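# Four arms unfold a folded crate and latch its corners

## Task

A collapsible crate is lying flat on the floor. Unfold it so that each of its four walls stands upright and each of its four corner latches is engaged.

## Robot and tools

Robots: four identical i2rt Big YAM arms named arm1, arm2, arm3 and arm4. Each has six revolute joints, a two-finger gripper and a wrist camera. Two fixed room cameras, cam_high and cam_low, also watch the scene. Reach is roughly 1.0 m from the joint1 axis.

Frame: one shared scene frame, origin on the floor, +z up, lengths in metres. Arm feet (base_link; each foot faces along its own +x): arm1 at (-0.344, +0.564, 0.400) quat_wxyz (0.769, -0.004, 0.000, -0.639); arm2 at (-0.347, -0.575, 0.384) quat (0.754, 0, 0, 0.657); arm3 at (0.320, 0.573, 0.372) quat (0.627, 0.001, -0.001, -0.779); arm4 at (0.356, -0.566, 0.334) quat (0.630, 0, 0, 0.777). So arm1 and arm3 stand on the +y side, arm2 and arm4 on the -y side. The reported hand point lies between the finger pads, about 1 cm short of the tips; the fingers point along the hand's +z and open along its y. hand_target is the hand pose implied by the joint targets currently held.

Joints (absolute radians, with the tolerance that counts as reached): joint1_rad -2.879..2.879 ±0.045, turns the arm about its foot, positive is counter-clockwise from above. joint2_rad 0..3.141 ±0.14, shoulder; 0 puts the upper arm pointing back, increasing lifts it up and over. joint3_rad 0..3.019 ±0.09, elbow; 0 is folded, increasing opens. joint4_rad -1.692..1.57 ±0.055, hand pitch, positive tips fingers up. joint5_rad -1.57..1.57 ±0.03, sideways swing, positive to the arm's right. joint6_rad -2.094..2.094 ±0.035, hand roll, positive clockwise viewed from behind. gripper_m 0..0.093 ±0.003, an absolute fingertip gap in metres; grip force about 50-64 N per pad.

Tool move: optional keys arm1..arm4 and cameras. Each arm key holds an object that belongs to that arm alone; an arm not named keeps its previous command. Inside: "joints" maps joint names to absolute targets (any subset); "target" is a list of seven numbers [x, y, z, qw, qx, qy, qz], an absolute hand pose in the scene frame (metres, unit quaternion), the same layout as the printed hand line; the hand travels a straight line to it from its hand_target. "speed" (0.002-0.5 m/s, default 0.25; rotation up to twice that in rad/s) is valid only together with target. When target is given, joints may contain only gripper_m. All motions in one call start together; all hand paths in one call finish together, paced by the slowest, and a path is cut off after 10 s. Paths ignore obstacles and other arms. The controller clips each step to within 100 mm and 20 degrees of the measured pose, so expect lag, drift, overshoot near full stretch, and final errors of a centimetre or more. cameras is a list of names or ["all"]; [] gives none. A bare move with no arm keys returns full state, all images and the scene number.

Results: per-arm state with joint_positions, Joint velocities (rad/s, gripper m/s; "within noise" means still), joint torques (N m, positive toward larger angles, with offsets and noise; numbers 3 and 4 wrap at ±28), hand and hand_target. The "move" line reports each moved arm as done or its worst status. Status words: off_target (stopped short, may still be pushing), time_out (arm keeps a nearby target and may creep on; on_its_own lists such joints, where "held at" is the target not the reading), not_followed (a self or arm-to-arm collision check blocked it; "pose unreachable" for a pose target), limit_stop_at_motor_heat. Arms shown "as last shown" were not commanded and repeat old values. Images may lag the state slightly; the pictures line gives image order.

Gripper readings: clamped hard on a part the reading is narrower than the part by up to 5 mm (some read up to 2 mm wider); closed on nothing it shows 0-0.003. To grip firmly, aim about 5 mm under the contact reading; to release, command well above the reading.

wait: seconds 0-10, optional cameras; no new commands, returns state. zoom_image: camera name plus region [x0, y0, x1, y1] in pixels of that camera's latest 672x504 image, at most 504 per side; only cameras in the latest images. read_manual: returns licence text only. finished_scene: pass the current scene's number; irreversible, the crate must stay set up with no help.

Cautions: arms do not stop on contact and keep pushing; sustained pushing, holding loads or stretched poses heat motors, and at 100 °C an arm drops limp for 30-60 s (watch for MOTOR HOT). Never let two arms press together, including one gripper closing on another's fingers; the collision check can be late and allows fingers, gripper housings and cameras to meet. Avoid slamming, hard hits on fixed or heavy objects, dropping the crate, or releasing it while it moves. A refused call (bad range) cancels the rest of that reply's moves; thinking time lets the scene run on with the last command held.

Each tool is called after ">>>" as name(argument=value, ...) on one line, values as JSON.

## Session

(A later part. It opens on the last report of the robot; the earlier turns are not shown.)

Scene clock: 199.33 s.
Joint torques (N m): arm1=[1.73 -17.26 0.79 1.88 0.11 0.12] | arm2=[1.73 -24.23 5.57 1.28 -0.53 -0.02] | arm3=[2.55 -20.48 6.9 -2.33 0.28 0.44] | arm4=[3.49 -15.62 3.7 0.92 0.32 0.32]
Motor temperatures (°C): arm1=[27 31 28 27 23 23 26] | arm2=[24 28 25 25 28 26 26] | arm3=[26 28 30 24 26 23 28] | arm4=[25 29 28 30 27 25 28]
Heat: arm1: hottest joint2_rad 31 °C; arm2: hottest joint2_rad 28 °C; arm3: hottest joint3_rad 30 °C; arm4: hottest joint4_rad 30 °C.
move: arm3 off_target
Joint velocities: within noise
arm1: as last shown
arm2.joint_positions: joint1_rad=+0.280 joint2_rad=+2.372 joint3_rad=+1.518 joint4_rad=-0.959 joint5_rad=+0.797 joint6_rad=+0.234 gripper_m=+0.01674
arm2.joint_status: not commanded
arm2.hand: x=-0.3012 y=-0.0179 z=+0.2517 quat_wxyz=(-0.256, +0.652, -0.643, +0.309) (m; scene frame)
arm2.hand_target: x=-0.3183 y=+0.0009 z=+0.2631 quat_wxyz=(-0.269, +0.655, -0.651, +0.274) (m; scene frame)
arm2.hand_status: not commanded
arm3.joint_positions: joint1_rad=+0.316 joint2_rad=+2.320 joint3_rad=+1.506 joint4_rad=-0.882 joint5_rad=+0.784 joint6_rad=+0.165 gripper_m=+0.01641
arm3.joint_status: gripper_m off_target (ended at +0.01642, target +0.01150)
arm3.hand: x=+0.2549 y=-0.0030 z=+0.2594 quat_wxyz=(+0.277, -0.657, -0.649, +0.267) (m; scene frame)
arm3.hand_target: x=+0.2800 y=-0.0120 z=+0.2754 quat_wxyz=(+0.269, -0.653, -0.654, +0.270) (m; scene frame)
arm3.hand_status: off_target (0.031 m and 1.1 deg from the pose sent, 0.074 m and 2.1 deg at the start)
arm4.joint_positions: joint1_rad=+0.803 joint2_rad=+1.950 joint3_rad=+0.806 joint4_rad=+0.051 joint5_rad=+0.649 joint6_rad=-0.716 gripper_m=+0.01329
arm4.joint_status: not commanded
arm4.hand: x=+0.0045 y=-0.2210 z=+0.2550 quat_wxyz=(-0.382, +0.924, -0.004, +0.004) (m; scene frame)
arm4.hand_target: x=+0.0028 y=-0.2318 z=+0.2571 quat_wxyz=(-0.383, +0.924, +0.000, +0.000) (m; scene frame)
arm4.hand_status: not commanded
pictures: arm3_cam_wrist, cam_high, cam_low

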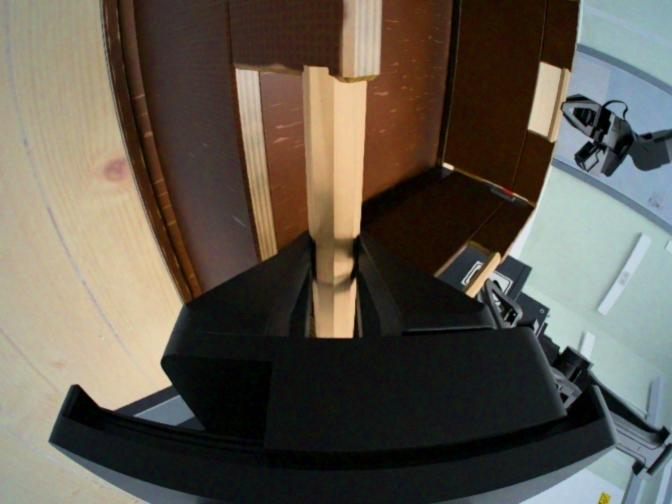

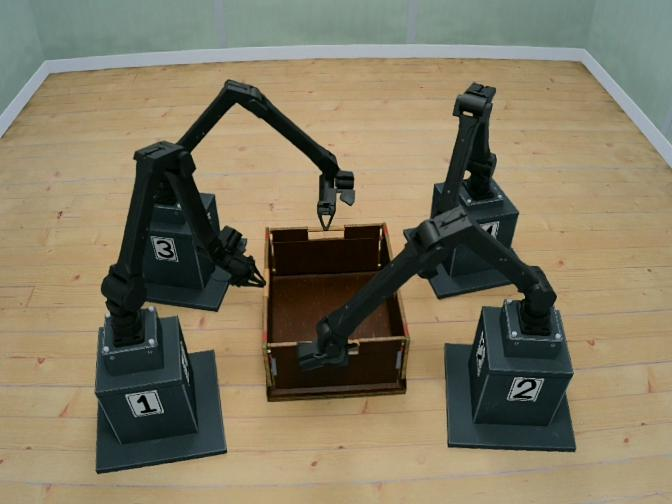

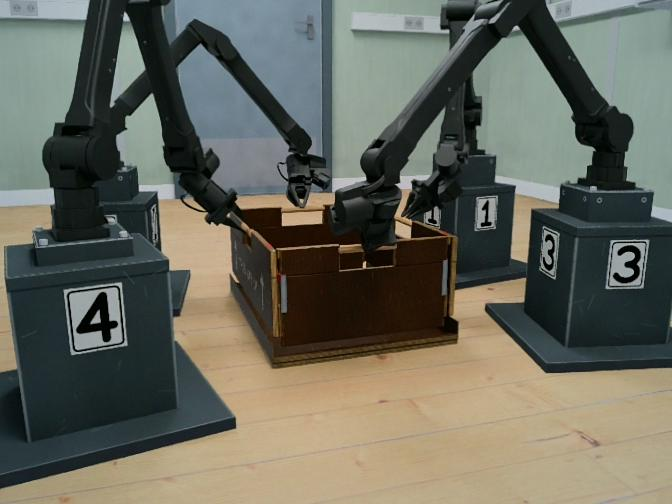

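>>> move(arm3={"target": [0.305, -0.012, 0.276, -0.2706, 0.6533, 0.6533, -0.2706], "speed": 0.07})

>>> move(arm3={"target": [0.325, -0.012, 0.274, -0.2706, 0.6533, 0.6533, -0.2706], "speed": 0.07}, cameras=["cam_high", "cam_low", "arm3_cam_wrist"])

>>> zoom_image(camera="cam_low", region=[260, 230, 320, 310])

>>> zoom_image(camera="cam_low", region=[420, 220, 480, 300])

>>> zoom_image(camera="arm3_cam_wrist", region=[360, 60, 600, 300])

Scene clock: 202.27 s.
Joint torques (N m): arm1=[1.85 -17.61 0.77 1.84 0.12 0.11] | arm2=[1.67 -24.23 5.55 1.28 -0.53 -0.02] | arm3=[5.77 -20.84 6.71 -2.63 0.15 0.7] | arm4=[3.43 -15.68 3.7 0.94 0.32 0.32]
Motor temperatures (°C): arm1=[27 31 28 27 23 23 26] | arm2=[24 29 25 25 28 26 26] | arm3=[26 28 31 24 26 23 28] | arm4=[25 29 28 30 27 25 28]
Heat: arm1: hottest joint2_rad 31 °C; arm2: hottest joint2_rad 29 °C; arm3: hottest joint3_rad 31 °C; arm4: hottest joint4_rad 30 °C.
move: arm3 off_target
Joint velocities: within noise
arm1, arm2, arm4: as last shown
arm3.joint_positions: joint1_rad=+0.318 joint2_rad=+2.334 joint3_rad=+1.529 joint4_rad=-0.923 joint5_rad=+0.789 joint6_rad=+0.196 gripper_m=+0.01641
arm3.joint_status: not commanded
arm3.hand: x=+0.2552 y=-0.0027 z=+0.2590 quat_wxyz=(+0.285, -0.661, -0.642, +0.264) (m; scene frame)
arm3.hand_target: x=+0.3026 y=-0.0107 z=+0.2752 quat_wxyz=(+0.271, -0.652, -0.654, +0.272) (m; scene frame)
arm3.hand_status: off_target (0.053 m and 2.4 deg from the pose sent, 0.054 m and 1.1 deg at the start)
pictures: none

Scene clock: 203.30 s.
Joint torques (N m): arm1=[1.73 -17.49 0.7 1.87 0.15 0.1] | arm2=[1.73 -24.29 5.55 1.28 -0.53 -0.03] | arm3=[8 -20.78 6.93 -2.7 -0.22 0.78] | arm4=[3.43 -15.62 3.7 0.92 0.32 0.32]
Motor temperatures (°C): arm1=[27 32 28 27 23 23 26] | arm2=[24 29 25 25 28 26 26] | arm3=[26 28 31 24 26 23 28] | arm4=[25 29 28 30 27 25 28]
Heat: arm1: hottest joint2_rad 32 °C; arm2: hottest joint2_rad 29 °C; arm3: hottest joint3_rad 31 °C; arm4: hottest joint4_rad 30 °C.
move: arm3 off_target
Joint velocities: within noise
arm1, arm2, arm4: as last shown
arm3.joint_positions: joint1_rad=+0.319 joint2_rad=+2.345 joint3_rad=+1.547 joint4_rad=-0.954 joint5_rad=+0.790 joint6_rad=+0.220 gripper_m=+0.01641
arm3.joint_status: not commanded
arm3.hand: x=+0.2559 y=-0.0029 z=+0.2586 quat_wxyz=(+0.290, -0.664, -0.637, +0.262) (m; scene frame)
arm3.hand_target: x=+0.3215 y=-0.0099 z=+0.2727 quat_wxyz=(+0.269, -0.652, -0.654, +0.272) (m; scene frame)
arm3.hand_status: off_target (0.071 m and 3.3 deg from the pose sent, 0.072 m and 2.4 deg at the start)
pictures: arm3_cam_wrist, cam_high, cam_low

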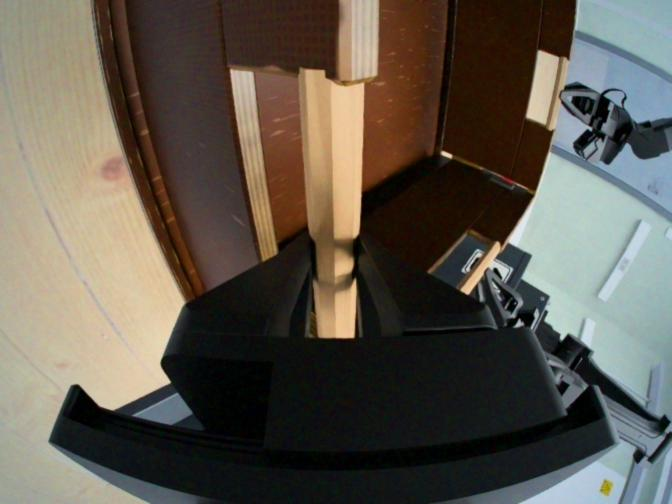

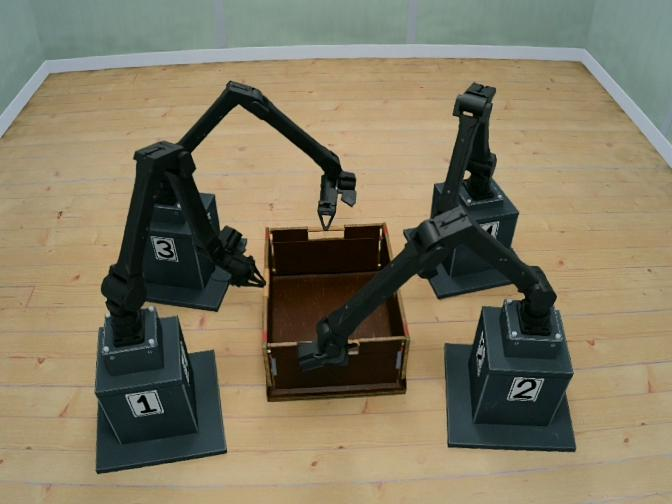

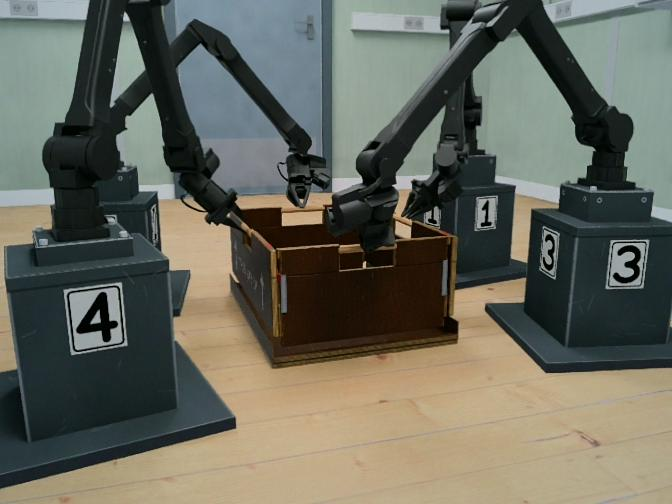

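Scaled by 6.300 from the camera's 672x504 image, which has a finer 960x720 frame.

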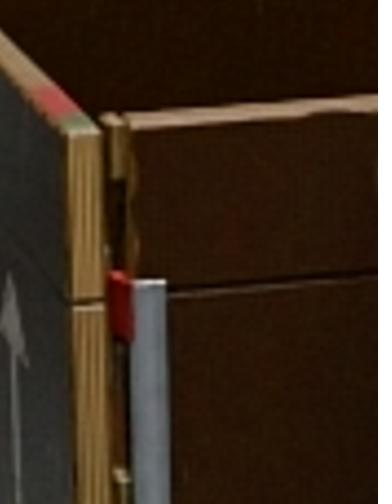

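Scaled by 6.300 from the camera's 672x504 image, which has a finer 960x720 frame.

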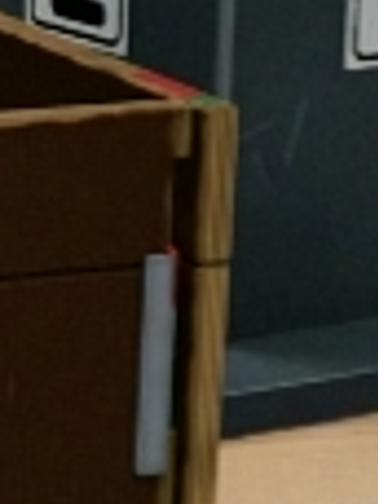

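Scaled by 2.100 from the camera's 672x504 image, which has a finer 960x720 frame.

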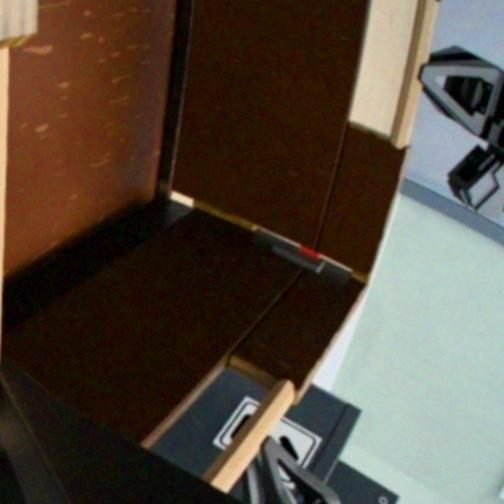

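>>> move(arm2={"target": [-0.275, 0.0, 0.262, -0.2706, 0.6533, -0.6533, 0.2706], "speed": 0.06}, arm3={"target": [0.235, -0.010, 0.272, -0.2706, 0.6533, 0.6533, -0.2706], "speed": 0.1}, cameras=["cam_high", "cam_low"])

>>> zoom_image(camera="cam_high", region=[250, 210, 430, 410])

Scene clock: 210.20 s.
Joint torques (N m): arm1=[1.67 -17.61 0.84 1.94 0.1 0.1] | arm2=[-3.43 -23.41 5.67 1.65 0 -0.23] | arm3=[-2.08 -21.36 4.38 0.79 0.31 -0.23] | arm4=[3.49 -15.62 3.7 0.92 0.32 0.32]
Motor temperatures (°C): arm1=[27 32 28 27 23 23 27] | arm2=[24 29 25 25 28 26 26] | arm3=[26 28 30 24 26 24 28] | arm4=[25 29 28 30 27 25 28]
Heat: arm1: hottest joint2_rad 32 °C; arm2: hottest joint2_rad 29 °C; arm3: hottest joint3_rad 30 °C; arm4: hottest joint4_rad 30 °C.
move: arm2 off_target; arm3 off_target
Joint velocities: within noise
arm1, arm4: as last shown
arm2.joint_positions: joint1_rad=+0.273 joint2_rad=+2.341 joint3_rad=+1.463 joint4_rad=-0.860 joint5_rad=+0.789 joint6_rad=+0.163 gripper_m=+0.01674
arm2.joint_status: not commanded
arm2.hand: x=-0.2979 y=-0.0180 z=+0.2513 quat_wxyz=(-0.263, +0.665, -0.637, +0.290) (m; scene frame)
arm2.hand_target: x=-0.2810 y=-0.0003 z=+0.2618 quat_wxyz=(-0.272, +0.653, -0.654, +0.267) (m; scene frame)
arm2.hand_status: off_target (0.031 m and 3.3 deg from the pose sent, 0.033 m and 4.8 deg at the start)
arm3.joint_positions: joint1_rad=+0.310 joint2_rad=+2.318 joint3_rad=+1.500 joint4_rad=-0.866 joint5_rad=+0.784 joint6_rad=+0.139 gripper_m=+0.01641
arm3.joint_status: not commanded
arm3.hand: x=+0.2514 y=-0.0031 z=+0.2584 quat_wxyz=(+0.277, -0.652, -0.654, +0.266) (m; scene frame)
arm3.hand_target: x=+0.2416 y=-0.0086 z=+0.2711 quat_wxyz=(+0.269, -0.654, -0.655, +0.267) (m; scene frame)
arm3.hand_status: off_target (0.022 m and 1.0 deg from the pose sent, 0.026 m and 3.3 deg at the start)
pictures: cam_high, cam_low

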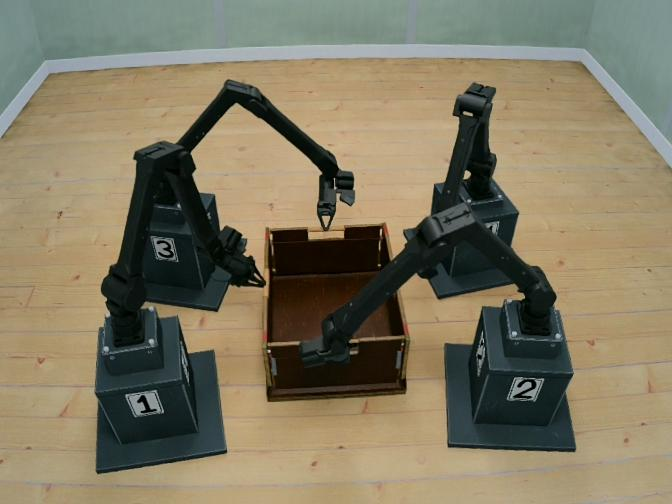

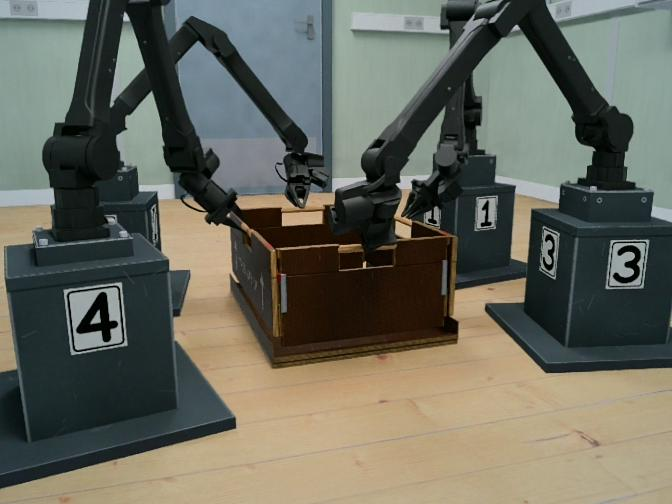

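Scaled by 2.520 from the camera's 672x504 image, which has a finer 960x720 frame.

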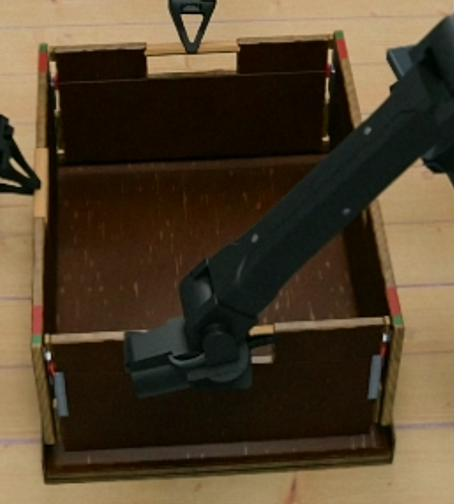

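>>> move(arm2={"target": [-0.255, 0.0, 0.260, -0.2706, 0.6533, -0.6533, 0.2706], "speed": 0.06}, arm3={"target": [0.212, -0.010, 0.268, -0.2706, 0.6533, 0.6533, -0.2706], "speed": 0.1})

Scene clock: 216.80 s.
Joint torques (N m): arm1=[2.02 -17.32 0.69 1.87 0.1 0.17] | arm2=[-6.95 -22.89 5.7 1.98 0.43 -0.49] | arm3=[-5.71 -20.42 4.7 1.65 0.77 -0.48] | arm4=[3.43 -15.62 3.7 0.94 0.32 0.32]
Motor temperatures (°C): arm1=[27 32 28 27 23 23 27] | arm2=[24 30 25 25 28 26 26] | arm3=[26 29 30 24 26 24 28] | arm4=[25 29 28 30 27 25 28]
Heat: arm1: hottest joint2_rad 32 °C; arm2: hottest joint2_rad 30 °C; arm3: hottest joint3_rad 30 °C; arm4: hottest joint4_rad 30 °C.
move: arm2 off_target; arm3 off_target
Joint velocities: within noise
arm1, arm4: as last shown
arm2.joint_positions: joint1_rad=+0.270 joint2_rad=+2.328 joint3_rad=+1.440 joint4_rad=-0.820 joint5_rad=+0.783 joint6_rad=+0.126 gripper_m=+0.01674
arm2.joint_status: not commanded
arm2.hand: x=-0.2970 y=-0.0183 z=+0.2517 quat_wxyz=(-0.264, +0.673, -0.631, +0.282) (m; scene frame)
arm2.hand_target: x=-0.2563 y=-0.0028 z=+0.2607 quat_wxyz=(-0.270, +0.653, -0.654, +0.271) (m; scene frame)
arm2.hand_status: off_target (0.047 m and 3.7 deg from the pose sent, 0.047 m and 3.3 deg at the start)
arm3.joint_positions: joint1_rad=+0.308 joint2_rad=+2.306 joint3_rad=+1.477 joint4_rad=-0.823 joint5_rad=+0.784 joint6_rad=+0.105 gripper_m=+0.01641
arm3.joint_status: not commanded
arm3.hand: x=+0.2505 y=-0.0034 z=+0.2587 quat_wxyz=(+0.270, -0.646, -0.660, +0.270) (m; scene frame)
arm3.hand_target: x=+0.2132 y=-0.0087 z=+0.2683 quat_wxyz=(+0.271, -0.654, -0.653, +0.270) (m; scene frame)
arm3.hand_status: off_target (0.040 m and 1.1 deg from the pose sent, 0.041 m and 1.0 deg at the start)
pictures: none

>>> move(arm2={"target": [-0.31, 0.0, 0.262, -0.2706, 0.6533, -0.6533, 0.2706], "speed": 0.08}, arm3={"target": [0.265, -0.010, 0.270, -0.2706, 0.6533, 0.6533, -0.2706], "speed": 0.1}, arm1={"target": [-0.034, 0.188, 0.250, 0, 0, 0.924, -0.383], "speed": 0.06}, arm4={"target": [0.003, -0.197, 0.257, -0.383, 0.924, 0, 0], "speed": 0.06}, cameras=["cam_high", "cam_low"])

>>> zoom_image(camera="cam_high", region=[250, 210, 430, 410])

Scene clock: 220.50 s.
Joint torques (N m): arm1=[-3.43 -15.91 4.82 1.98 -0.2 -0.12] | arm2=[0.67 -22.18 7.31 -0.34 0.22 0.28] | arm3=[0.56 -19.6 7.05 -1.62 0.61 0.31] | arm4=[-0.09 -13.51 7.57 1.58 -0.01 -0.07]
Motor temperatures (°C): arm1=[27 32 28 27 23 23 27] | arm2=[24 30 25 25 27 26 26] | arm3=[26 28 30 24 26 24 28] | arm4=[25 29 28 30 27 25 28]
Heat: arm1: hottest joint2_rad 32 °C; arm2: hottest joint2_rad 30 °C; arm3: hottest joint3_rad 30 °C; arm4: hottest joint4_rad 30 °C.
move: arm1 off_target; arm2 off_target; arm3 off_target; arm4 off_target
Joint velocities: within noise
arm1.joint_positions: joint1_rad=+0.744 joint2_rad=+2.134 joint3_rad=+0.735 joint4_rad=+0.354 joint5_rad=+0.596 joint6_rad=-0.816 gripper_m=+0.01255
arm1.joint_status: not commanded
arm1.hand: x=-0.0383 y=+0.2119 z=+0.2496 quat_wxyz=(+0.006, +0.005, -0.925, +0.379) (m; scene frame)
arm1.hand_target: x=-0.0321 y=+0.1913 z=+0.2512 quat_wxyz=(-0.002, -0.001, -0.923, +0.385) (m; scene frame)
arm1.hand_status: off_target (0.024 m and 1.0 deg from the pose sent, 0.028 m and 1.6 deg at the start)
arm2.joint_positions: joint1_rad=+0.271 joint2_rad=+2.343 joint3_rad=+1.472 joint4_rad=-0.880 joint5_rad=+0.780 joint6_rad=+0.183 gripper_m=+0.01674
arm2.joint_status: not commanded
arm2.hand: x=-0.2982 y=-0.0183 z=+0.2520 quat_wxyz=(-0.258, +0.660, -0.643, +0.289) (m; scene frame)
arm2.hand_target: x=-0.3062 y=-0.0007 z=+0.2620 quat_wxyz=(-0.269, +0.654, -0.652, +0.273) (m; scene frame)
arm2.hand_status: off_target (0.024 m and 2.9 deg from the pose sent, 0.025 m and 3.7 deg at the start)
arm3.joint_positions: joint1_rad=+0.310 joint2_rad=+2.309 joint3_rad=+1.486 joint4_rad=-0.843 joint5_rad=+0.781 joint6_rad=+0.136 gripper_m=+0.01641
arm3.joint_status: not commanded
arm3.hand: x=+0.2518 y=-0.0032 z=+0.2592 quat_wxyz=(+0.270, -0.654, -0.653, +0.269) (m; scene frame)
arm3.hand_target: x=+0.2595 y=-0.0111 z=+0.2698 quat_wxyz=(+0.270, -0.655, -0.652, +0.271) (m; scene frame)
arm3.hand_status: off_target (0.018 m and 0.2 deg from the pose sent, 0.019 m and 1.1 deg at the start)
arm4.joint_positions: joint1_rad=+0.790 joint2_rad=+1.949 joint3_rad=+0.806 joint4_rad=+0.060 joint5_rad=+0.626 joint6_rad=-0.754 gripper_m=+0.01329
arm4.joint_status: not commanded
arm4.hand: x=+0.0044 y=-0.2177 z=+0.2545 quat_wxyz=(-0.377, +0.926, +0.009, +0.003) (m; scene frame)
arm4.hand_target: x=-0.0008 y=-0.2013 z=+0.2576 quat_wxyz=(-0.383, +0.924, +0.004, -0.003) (m; scene frame)
arm4.hand_status: off_target (0.021 m and 1.3 deg from the pose sent, 0.024 m and 0.7 deg at the start)
pictures: cam_high, cam_low

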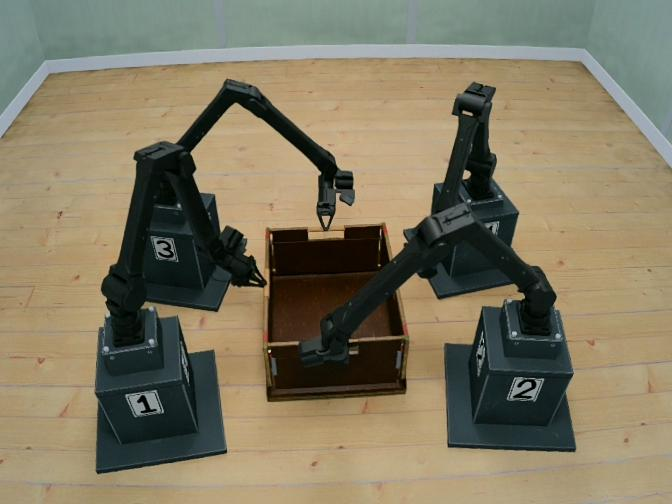

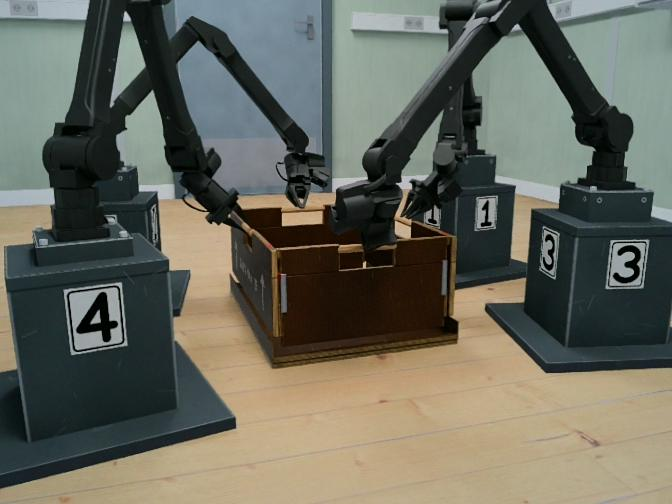

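Scaled by 2.520 from the camera's 672x504 image, which has a finer 960x720 frame.

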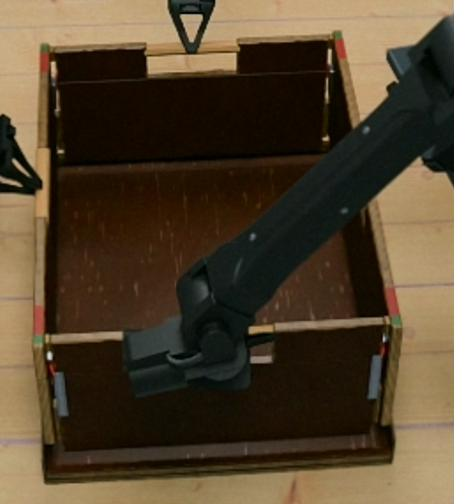

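>>> move(arm1={"target": [-0.036, 0.216, 0.250, 0, 0, 0.924, -0.383], "speed": 0.08}, arm4={"target": [0.003, -0.222, 0.257, -0.383, 0.924, 0, 0], "speed": 0.08}, arm2={"target": [-0.304, -0.012, 0.258, -0.2706, 0.6533, -0.6533, 0.2706], "speed": 0.08}, arm3={"target": [0.258, -0.006, 0.265, -0.2706, 0.6533, 0.6533, -0.2706], "speed": 0.08})

>>> move(arm2={"joints": {"gripper_m": 0.04}}, arm3={"joints": {"gripper_m": 0.04}}, cameras=["arm2_cam_wrist", "arm3_cam_wrist", "cam_high", "cam_low"])

Scene clock: 224.33 s.
Joint torques (N m): arm1=[0.73 -16.79 1.7 2.06 0.26 0.2] | arm2=[0.62 -23.3 4.55 0.62 0.06 0.23] | arm3=[0.56 -20.01 5.55 -0.94 0.65 0.28] | arm4=[2.37 -14.92 4.75 0.9 0.58 0.43]
Motor temperatures (°C): arm1=[27 32 28 27 23 23 27] | arm2=[24 30 25 25 27 26 26] | arm3=[26 29 30 24 26 24 28] | arm4=[25 29 28 30 27 25 29]
Heat: arm1: hottest joint2_rad 32 °C; arm2: hottest joint2_rad 30 °C; arm3: hottest joint3_rad 30 °C; arm4: hottest joint4_rad 30 °C.
move: arm1 done; arm2 off_target; arm3 done; arm4 done
Joint velocities: within noise
arm1.joint_positions: joint1_rad=+0.746 joint2_rad=+2.134 joint3_rad=+0.733 joint4_rad=+0.354 joint5_rad=+0.597 joint6_rad=-0.814 gripper_m=+0.01255
arm1.joint_status: not commanded
arm1.hand: x=-0.0387 y=+0.2128 z=+0.2495 quat_wxyz=(+0.007, +0.005, -0.925, +0.380) (m; scene frame)
arm1.hand_target: x=-0.0350 y=+0.2166 z=+0.2492 quat_wxyz=(-0.001, +0.005, -0.925, +0.380) (m; scene frame)
arm1.hand_status: done (0.004 m and 1.1 deg from the pose sent, 0.005 m and 1.0 deg at the start)
arm2.joint_positions: joint1_rad=+0.274 joint2_rad=+2.343 joint3_rad=+1.464 joint4_rad=-0.866 joint5_rad=+0.792 joint6_rad=+0.183 gripper_m=+0.01674
arm2.joint_status: not commanded
arm2.hand: x=-0.2983 y=-0.0187 z=+0.2514 quat_wxyz=(-0.265, +0.659, -0.641, +0.290) (m; scene frame)
arm2.hand_target: x=-0.3048 y=-0.0117 z=+0.2589 quat_wxyz=(-0.274, +0.654, -0.651, +0.272) (m; scene frame)
arm2.hand_status: off_target (0.011 m and 2.8 deg from the pose sent, 0.010 m and 2.9 deg at the start)
arm3.joint_positions: joint1_rad=+0.310 joint2_rad=+2.309 joint3_rad=+1.486 joint4_rad=-0.843 joint5_rad=+0.781 joint6_rad=+0.136 gripper_m=+0.01641
arm3.joint_status: not commanded
arm3.hand: x=+0.2518 y=-0.0032 z=+0.2592 quat_wxyz=(+0.270, -0.654, -0.653, +0.269) (m; scene frame)
arm3.hand_target: x=+0.2579 y=-0.0060 z=+0.2649 quat_wxyz=(+0.270, -0.653, -0.653, +0.271) (m; scene frame)
arm3.hand_status: done (0.009 m and 0.2 deg from the pose sent, 0.009 m and 0.2 deg at the start)
arm4.joint_positions: joint1_rad=+0.792 joint2_rad=+1.949 joint3_rad=+0.806 joint4_rad=+0.060 joint5_rad=+0.632 joint6_rad=-0.749 gripper_m=+0.01329
arm4.joint_status: not commanded
arm4.hand: x=+0.0046 y=-0.2177 z=+0.2551 quat_wxyz=(-0.379, +0.925, +0.007, +0.004) (m; scene frame)
arm4.hand_target: x=+0.0046 y=-0.2205 z=+0.2568 quat_wxyz=(-0.383, +0.924, -0.001, +0.001) (m; scene frame)
arm4.hand_status: done (0.005 m and 1.0 deg from the pose sent, 0.005 m and 1.3 deg at the start)
pictures: none

Scene clock: 224.93 s.
Joint torques (N m): arm1=[0.44 -16.73 1.81 2.14 0.29 0.21] | arm2=[0.73 -23.3 4.77 0.47 0.34 0.2] | arm3=[0.62 -19.49 5.59 -0.4 0.66 0.24] | arm4=[2.37 -14.92 4.75 0.9 0.51 0.42]
Motor temperatures (°C): arm1=[27 32 28 27 23 23 27] | arm2=[24 30 25 25 27 26 26] | arm3=[26 29 30 24 26 24 28] | arm4=[25 29 28 30 27 25 29]
Heat: arm1: hottest joint2_rad 32 °C; arm2: hottest joint2_rad 30 °C; arm3: hottest joint3_rad 30 °C; arm4: hottest joint4_rad 30 °C.
move: arm2 done; arm3 done
Joint velocities: within noise
arm1: as last shown
arm2.joint_positions: joint1_rad=+0.271 joint2_rad=+2.343 joint3_rad=+1.461 joint4_rad=-0.861 joint5_rad=+0.777 joint6_rad=+0.189 gripper_m=+0.03981
arm2.joint_status: all done
arm2.hand: x=-0.2984 y=-0.0200 z=+0.2488 quat_wxyz=(-0.260, +0.658, -0.647, +0.285) (m; scene frame)
arm2.hand_target: x=-0.3041 y=-0.0120 z=+0.2578 quat_wxyz=(-0.270, +0.654, -0.653, +0.271) (m; scene frame)
arm2.hand_status: not commanded
arm3.joint_positions: joint1_rad=+0.310 joint2_rad=+2.308 joint3_rad=+1.486 joint4_rad=-0.865 joint5_rad=+0.781 joint6_rad=+0.138 gripper_m=+0.03982
arm3.joint_status: all done
arm3.hand: x=+0.2514 y=+0.0007 z=+0.2605 quat_wxyz=(+0.277, -0.652, -0.655, +0.264) (m; scene frame)
arm3.hand_target: x=+0.2577 y=-0.0046 z=+0.2653 quat_wxyz=(+0.273, -0.652, -0.654, +0.269) (m; scene frame)
arm3.hand_status: not commanded
arm4.joint_positions: joint1_rad=+0.794 joint2_rad=+1.949 joint3_rad=+0.806 joint4_rad=+0.060 joint5_rad=+0.634 joint6_rad=-0.748 gripper_m=+0.01329
arm4.joint_status: not commanded
arm4.hand: x=+0.0042 y=-0.2181 z=+0.2552 quat_wxyz=(-0.380, +0.925, +0.007, +0.003) (m; scene frame)
arm4.hand_target: x=+0.0040 y=-0.2211 z=+0.2567 quat_wxyz=(-0.383, +0.924, -0.001, +0.001) (m; scene frame)
arm4.hand_status: not commanded
pictures: arm2_cam_wrist, arm3_cam_wrist, cam_high, cam_low

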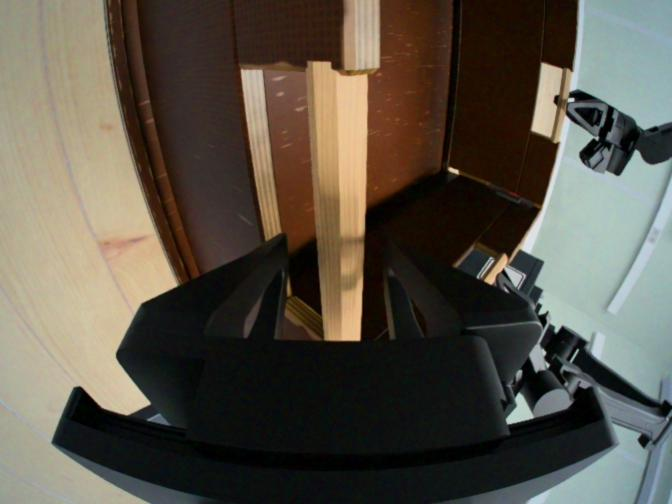

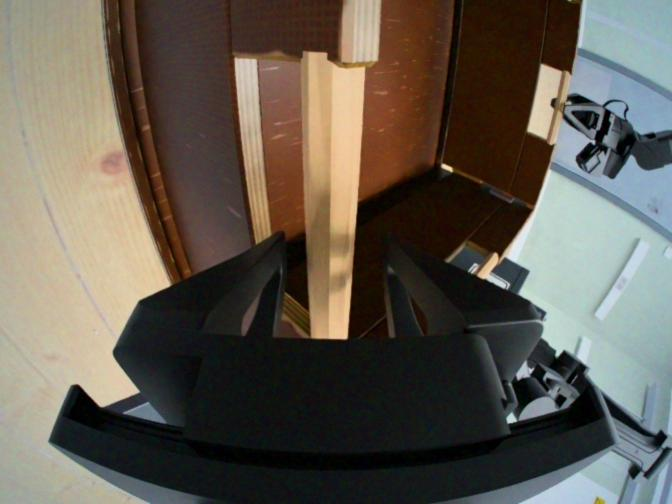

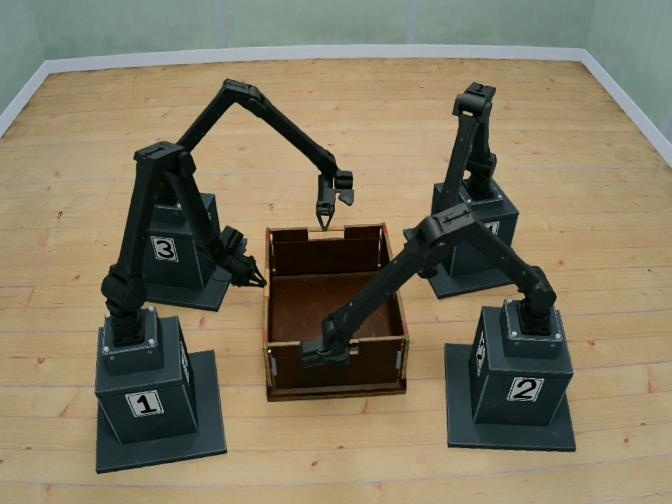

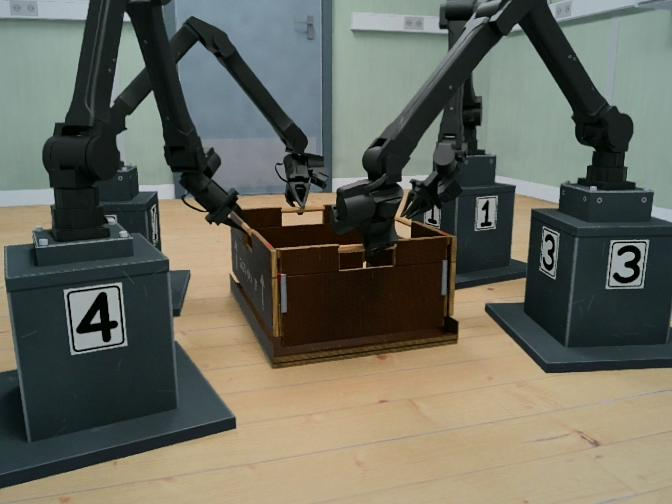

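>>> move(arm2={"target": [-0.38, -0.02, 0.335, -0.2706, 0.6533, -0.6533, 0.2706], "speed": 0.15}, arm3={"target": [0.335, 0.0, 0.34, -0.2706, 0.6533, 0.6533, -0.2706], "speed": 0.15}, arm1={"joints": {"gripper_m": 0.035}}, arm4={"joints": {"gripper_m": 0.035}}, cameras=["cam_high"])

>>> move(arm1={"target": [-0.036, 0.27, 0.305, 0, 0, 0.924, -0.383], "speed": 0.15}, arm4={"target": [0.003, -0.275, 0.31, -0.383, 0.924, 0, 0], "speed": 0.15}, cameras=["all"])

>>> zoom_image(camera="cam_high", region=[250, 210, 430, 410])

>>> zoom_image(camera="cam_low", region=[220, 190, 480, 375])

Scene clock: 230.40 s.
Joint torques (N m): arm1=[0.21 -16.56 1.83 2.15 0.31 0.23] | arm2=[-0.44 -23.77 7.41 -0.46 0.35 0.12] | arm3=[-0.44 -19.31 8.06 -0.68 0.46 0.25] | arm4=[2.55 -14.8 4.77 0.9 0.29 0.38]
Motor temperatures (°C): arm1=[27 32 28 27 23 23 27] | arm2=[24 30 25 25 27 26 26] | arm3=[26 28 30 24 26 23 28] | arm4=[25 29 28 30 27 25 28]
Heat: arm1: hottest joint2_rad 32 °C; arm2: hottest joint2_rad 30 °C; arm3: hottest joint3_rad 30 °C; arm4: hottest joint4_rad 30 °C.
move: arm1 done; arm2 off_target; arm3 off_target; arm4 done
Joint velocities: within noise
arm1.joint_positions: joint1_rad=+0.746 joint2_rad=+2.134 joint3_rad=+0.733 joint4_rad=+0.354 joint5_rad=+0.596 joint6_rad=-0.814 gripper_m=+0.03497
arm1.joint_status: all done
arm1.hand: x=-0.0385 y=+0.2129 z=+0.2493 quat_wxyz=(+0.006, +0.006, -0.925, +0.379) (m; scene frame)
arm1.hand_target: x=-0.0351 y=+0.2166 z=+0.2492 quat_wxyz=(-0.001, +0.005, -0.925, +0.380) (m; scene frame)
arm1.hand_status: not commanded
arm2.joint_positions: joint1_rad=+0.412 joint2_rad=+2.246 joint3_rad=+1.483 joint4_rad=-1.116 joint5_rad=+0.754 joint6_rad=+0.369 gripper_m=+0.03989
arm2.joint_status: not commanded
arm2.hand: x=-0.3751 y=-0.0360 z=+0.3123 quat_wxyz=(-0.262, +0.661, -0.641, +0.291) (m; scene frame)
arm2.hand_target: x=-0.3800 y=-0.0182 z=+0.3346 quat_wxyz=(-0.274, +0.653, -0.654, +0.268) (m; scene frame)
arm2.hand_status: off_target (0.028 m and 3.0 deg from the pose sent, 0.119 m and 2.2 deg at the start)
arm3.joint_positions: joint1_rad=+0.448 joint2_rad=+2.219 joint3_rad=+1.524 joint4_rad=-1.135 joint5_rad=+0.767 joint6_rad=+0.317 gripper_m=+0.03991
arm3.joint_status: not commanded
arm3.hand: x=+0.3285 y=+0.0133 z=+0.3258 quat_wxyz=(+0.285, -0.645, -0.658, +0.264) (m; scene frame)
arm3.hand_target: x=+0.3349 y=-0.0021 z=+0.3397 quat_wxyz=(+0.268, -0.654, -0.653, +0.273) (m; scene frame)
arm3.hand_status: off_target (0.020 m and 2.1 deg from the pose sent, 0.115 m and 1.1 deg at the start)
arm4.joint_positions: joint1_rad=+0.787 joint2_rad=+1.947 joint3_rad=+0.806 joint4_rad=+0.060 joint5_rad=+0.640 joint6_rad=-0.745 gripper_m=+0.03495
arm4.joint_status: all done
arm4.hand: x=+0.0068 y=-0.2152 z=+0.2565 quat_wxyz=(-0.382, +0.924, +0.002, +0.005) (m; scene frame)
arm4.hand_target: x=+0.0060 y=-0.2189 z=+0.2570 quat_wxyz=(-0.383, +0.924, -0.003, +0.001) (m; scene frame)
arm4.hand_status: not commanded
pictures: cam_high

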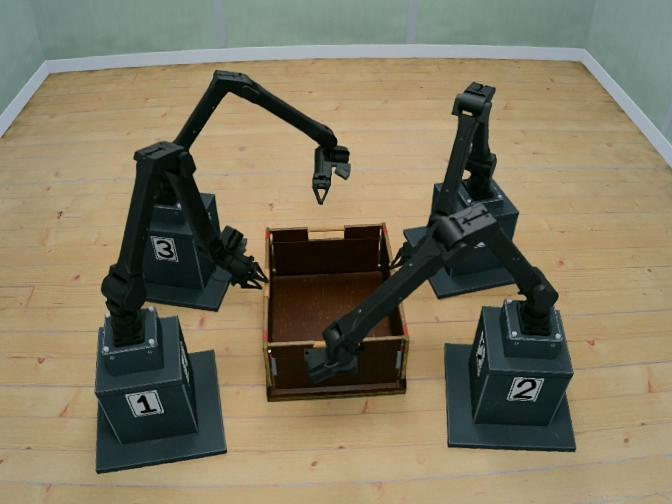

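Scene clock: 231.87 s.
Joint torques (N m): arm1=[0.21 -16.26 2.45 1.09 0.64 0.26] | arm2=[-0.15 -23.77 7.41 -0.53 0.35 0.15] | arm3=[-0.15 -19.31 8.06 -0.77 0.44 0.23] | arm4=[1.55 -13.04 5.5 0.35 0.33 0.38]
Motor temperatures (°C): arm1=[27 32 28 27 23 23 26] | arm2=[24 30 25 25 27 26 26] | arm3=[26 28 30 24 26 23 28] | arm4=[25 29 28 30 27 25 28]
Heat: arm1: hottest joint2_rad 32 °C; arm2: hottest joint2_rad 30 °C; arm3: hottest joint3_rad 30 °C; arm4: hottest joint4_rad 30 °C.
move: arm1 done; arm4 done
Joint velocities: within noise
arm1.joint_positions: joint1_rad=+0.870 joint2_rad=+1.932 joint3_rad=+0.634 joint4_rad=+0.186 joint5_rad=+0.659 joint6_rad=-0.681 gripper_m=+0.03497
arm1.joint_status: not commanded
arm1.hand: x=-0.0359 y=+0.2658 z=+0.3031 quat_wxyz=(+0.002, +0.004, -0.923, +0.384) (m; scene frame)
arm1.hand_target: x=-0.0367 y=+0.2695 z=+0.3047 quat_wxyz=(+0.001, +0.001, -0.924, +0.384) (m; scene frame)
arm1.hand_status: done (0.005 m and 0.5 deg from the pose sent, 0.080 m and 1.1 deg at the start)
arm2.joint_positions: joint1_rad=+0.411 joint2_rad=+2.246 joint3_rad=+1.483 joint4_rad=-1.117 joint5_rad=+0.754 joint6_rad=+0.370 gripper_m=+0.03989
arm2.joint_status: not commanded
arm2.hand: x=-0.3742 y=-0.0363 z=+0.3124 quat_wxyz=(-0.262, +0.660, -0.642, +0.291) (m; scene frame)
arm2.hand_target: x=-0.3791 y=-0.0184 z=+0.3347 quat_wxyz=(-0.273, +0.652, -0.654, +0.269) (m; scene frame)
arm2.hand_status: not commanded
arm3.joint_positions: joint1_rad=+0.450 joint2_rad=+2.219 joint3_rad=+1.524 joint4_rad=-1.135 joint5_rad=+0.767 joint6_rad=+0.319 gripper_m=+0.03991
arm3.joint_status: not commanded
arm3.hand: x=+0.3294 y=+0.0133 z=+0.3258 quat_wxyz=(+0.284, -0.645, -0.658, +0.265) (m; scene frame)
arm3.hand_target: x=+0.3358 y=-0.0021 z=+0.3397 quat_wxyz=(+0.268, -0.654, -0.653, +0.273) (m; scene frame)
arm3.hand_status: not commanded
arm4.joint_positions: joint1_rad=+0.912 joint2_rad=+1.760 joint3_rad=+0.757 joint4_rad=-0.144 joint5_rad=+0.692 joint6_rad=-0.614 gripper_m=+0.03495
arm4.joint_status: not commanded
arm4.hand: x=-0.0011 y=-0.2692 z=+0.3126 quat_wxyz=(-0.386, +0.922, +0.004, -0.002) (m; scene frame)
arm4.hand_target: x=+0.0035 y=-0.2732 z=+0.3102 quat_wxyz=(-0.384, +0.923, -0.001, +0.001) (m; scene frame)
arm4.hand_status: done (0.008 m and 0.6 deg from the pose sent, 0.080 m and 0.6 deg at the start)
pictures: arm1_cam_wrist, arm2_cam_wrist, arm3_cam_wrist, arm4_cam_wrist, cam_high, cam_low

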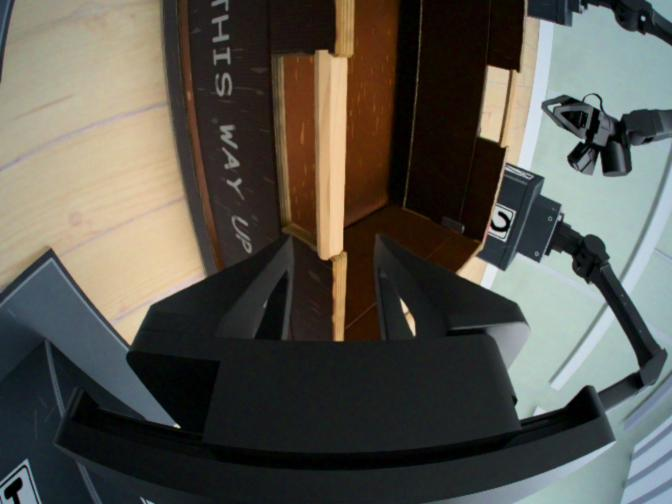

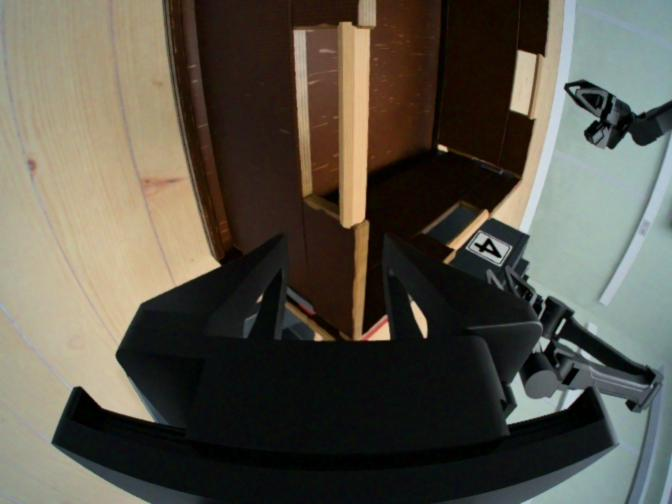

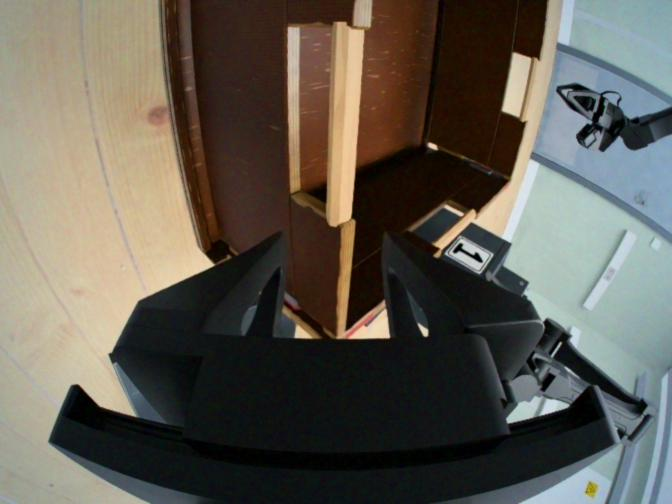

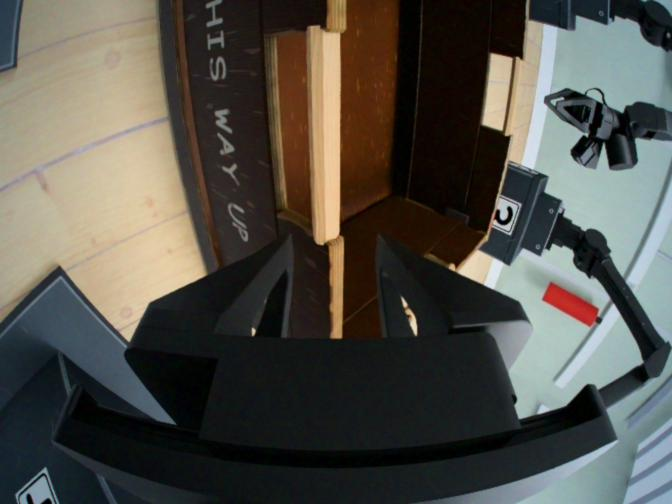

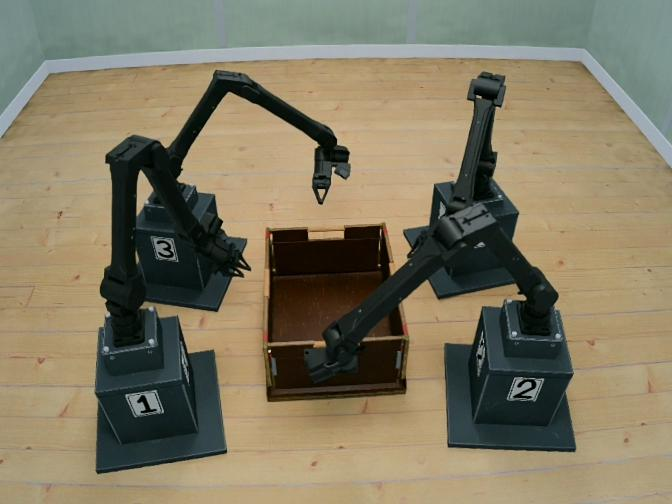

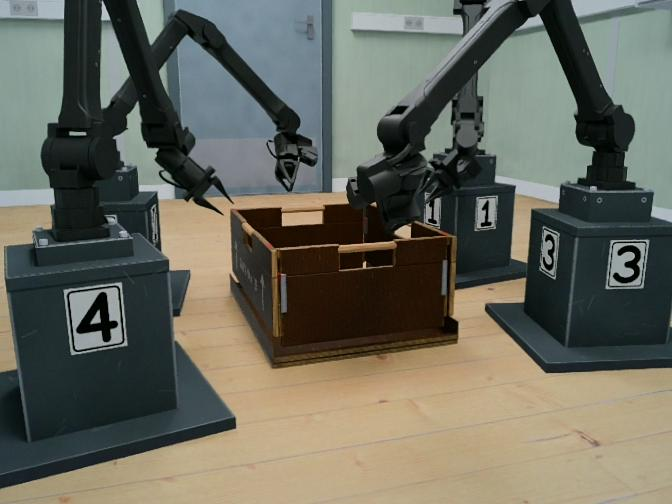

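Scaled by 2.520 from the camera's 672x504 image, which has a finer 960x720 frame.

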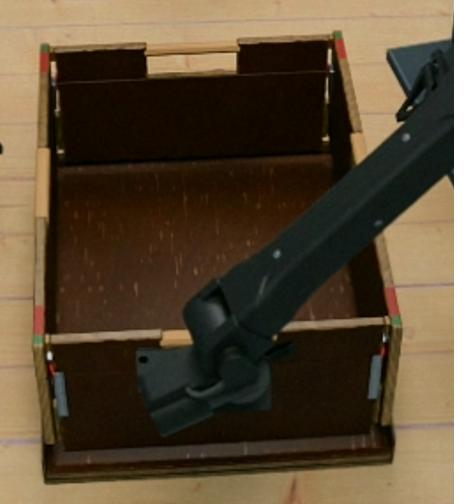

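Scaled by 1.938 from the camera's 672x504 image, which has a finer 960x720 frame.

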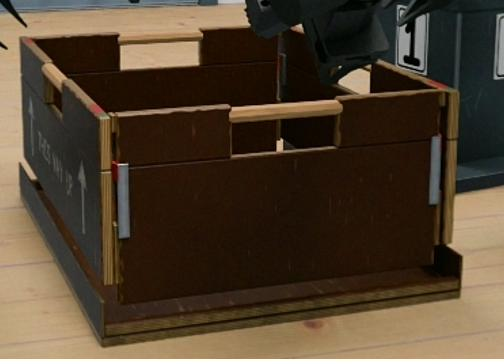

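>>> finished_scene(scene=1)

The scene is finished: the task was done.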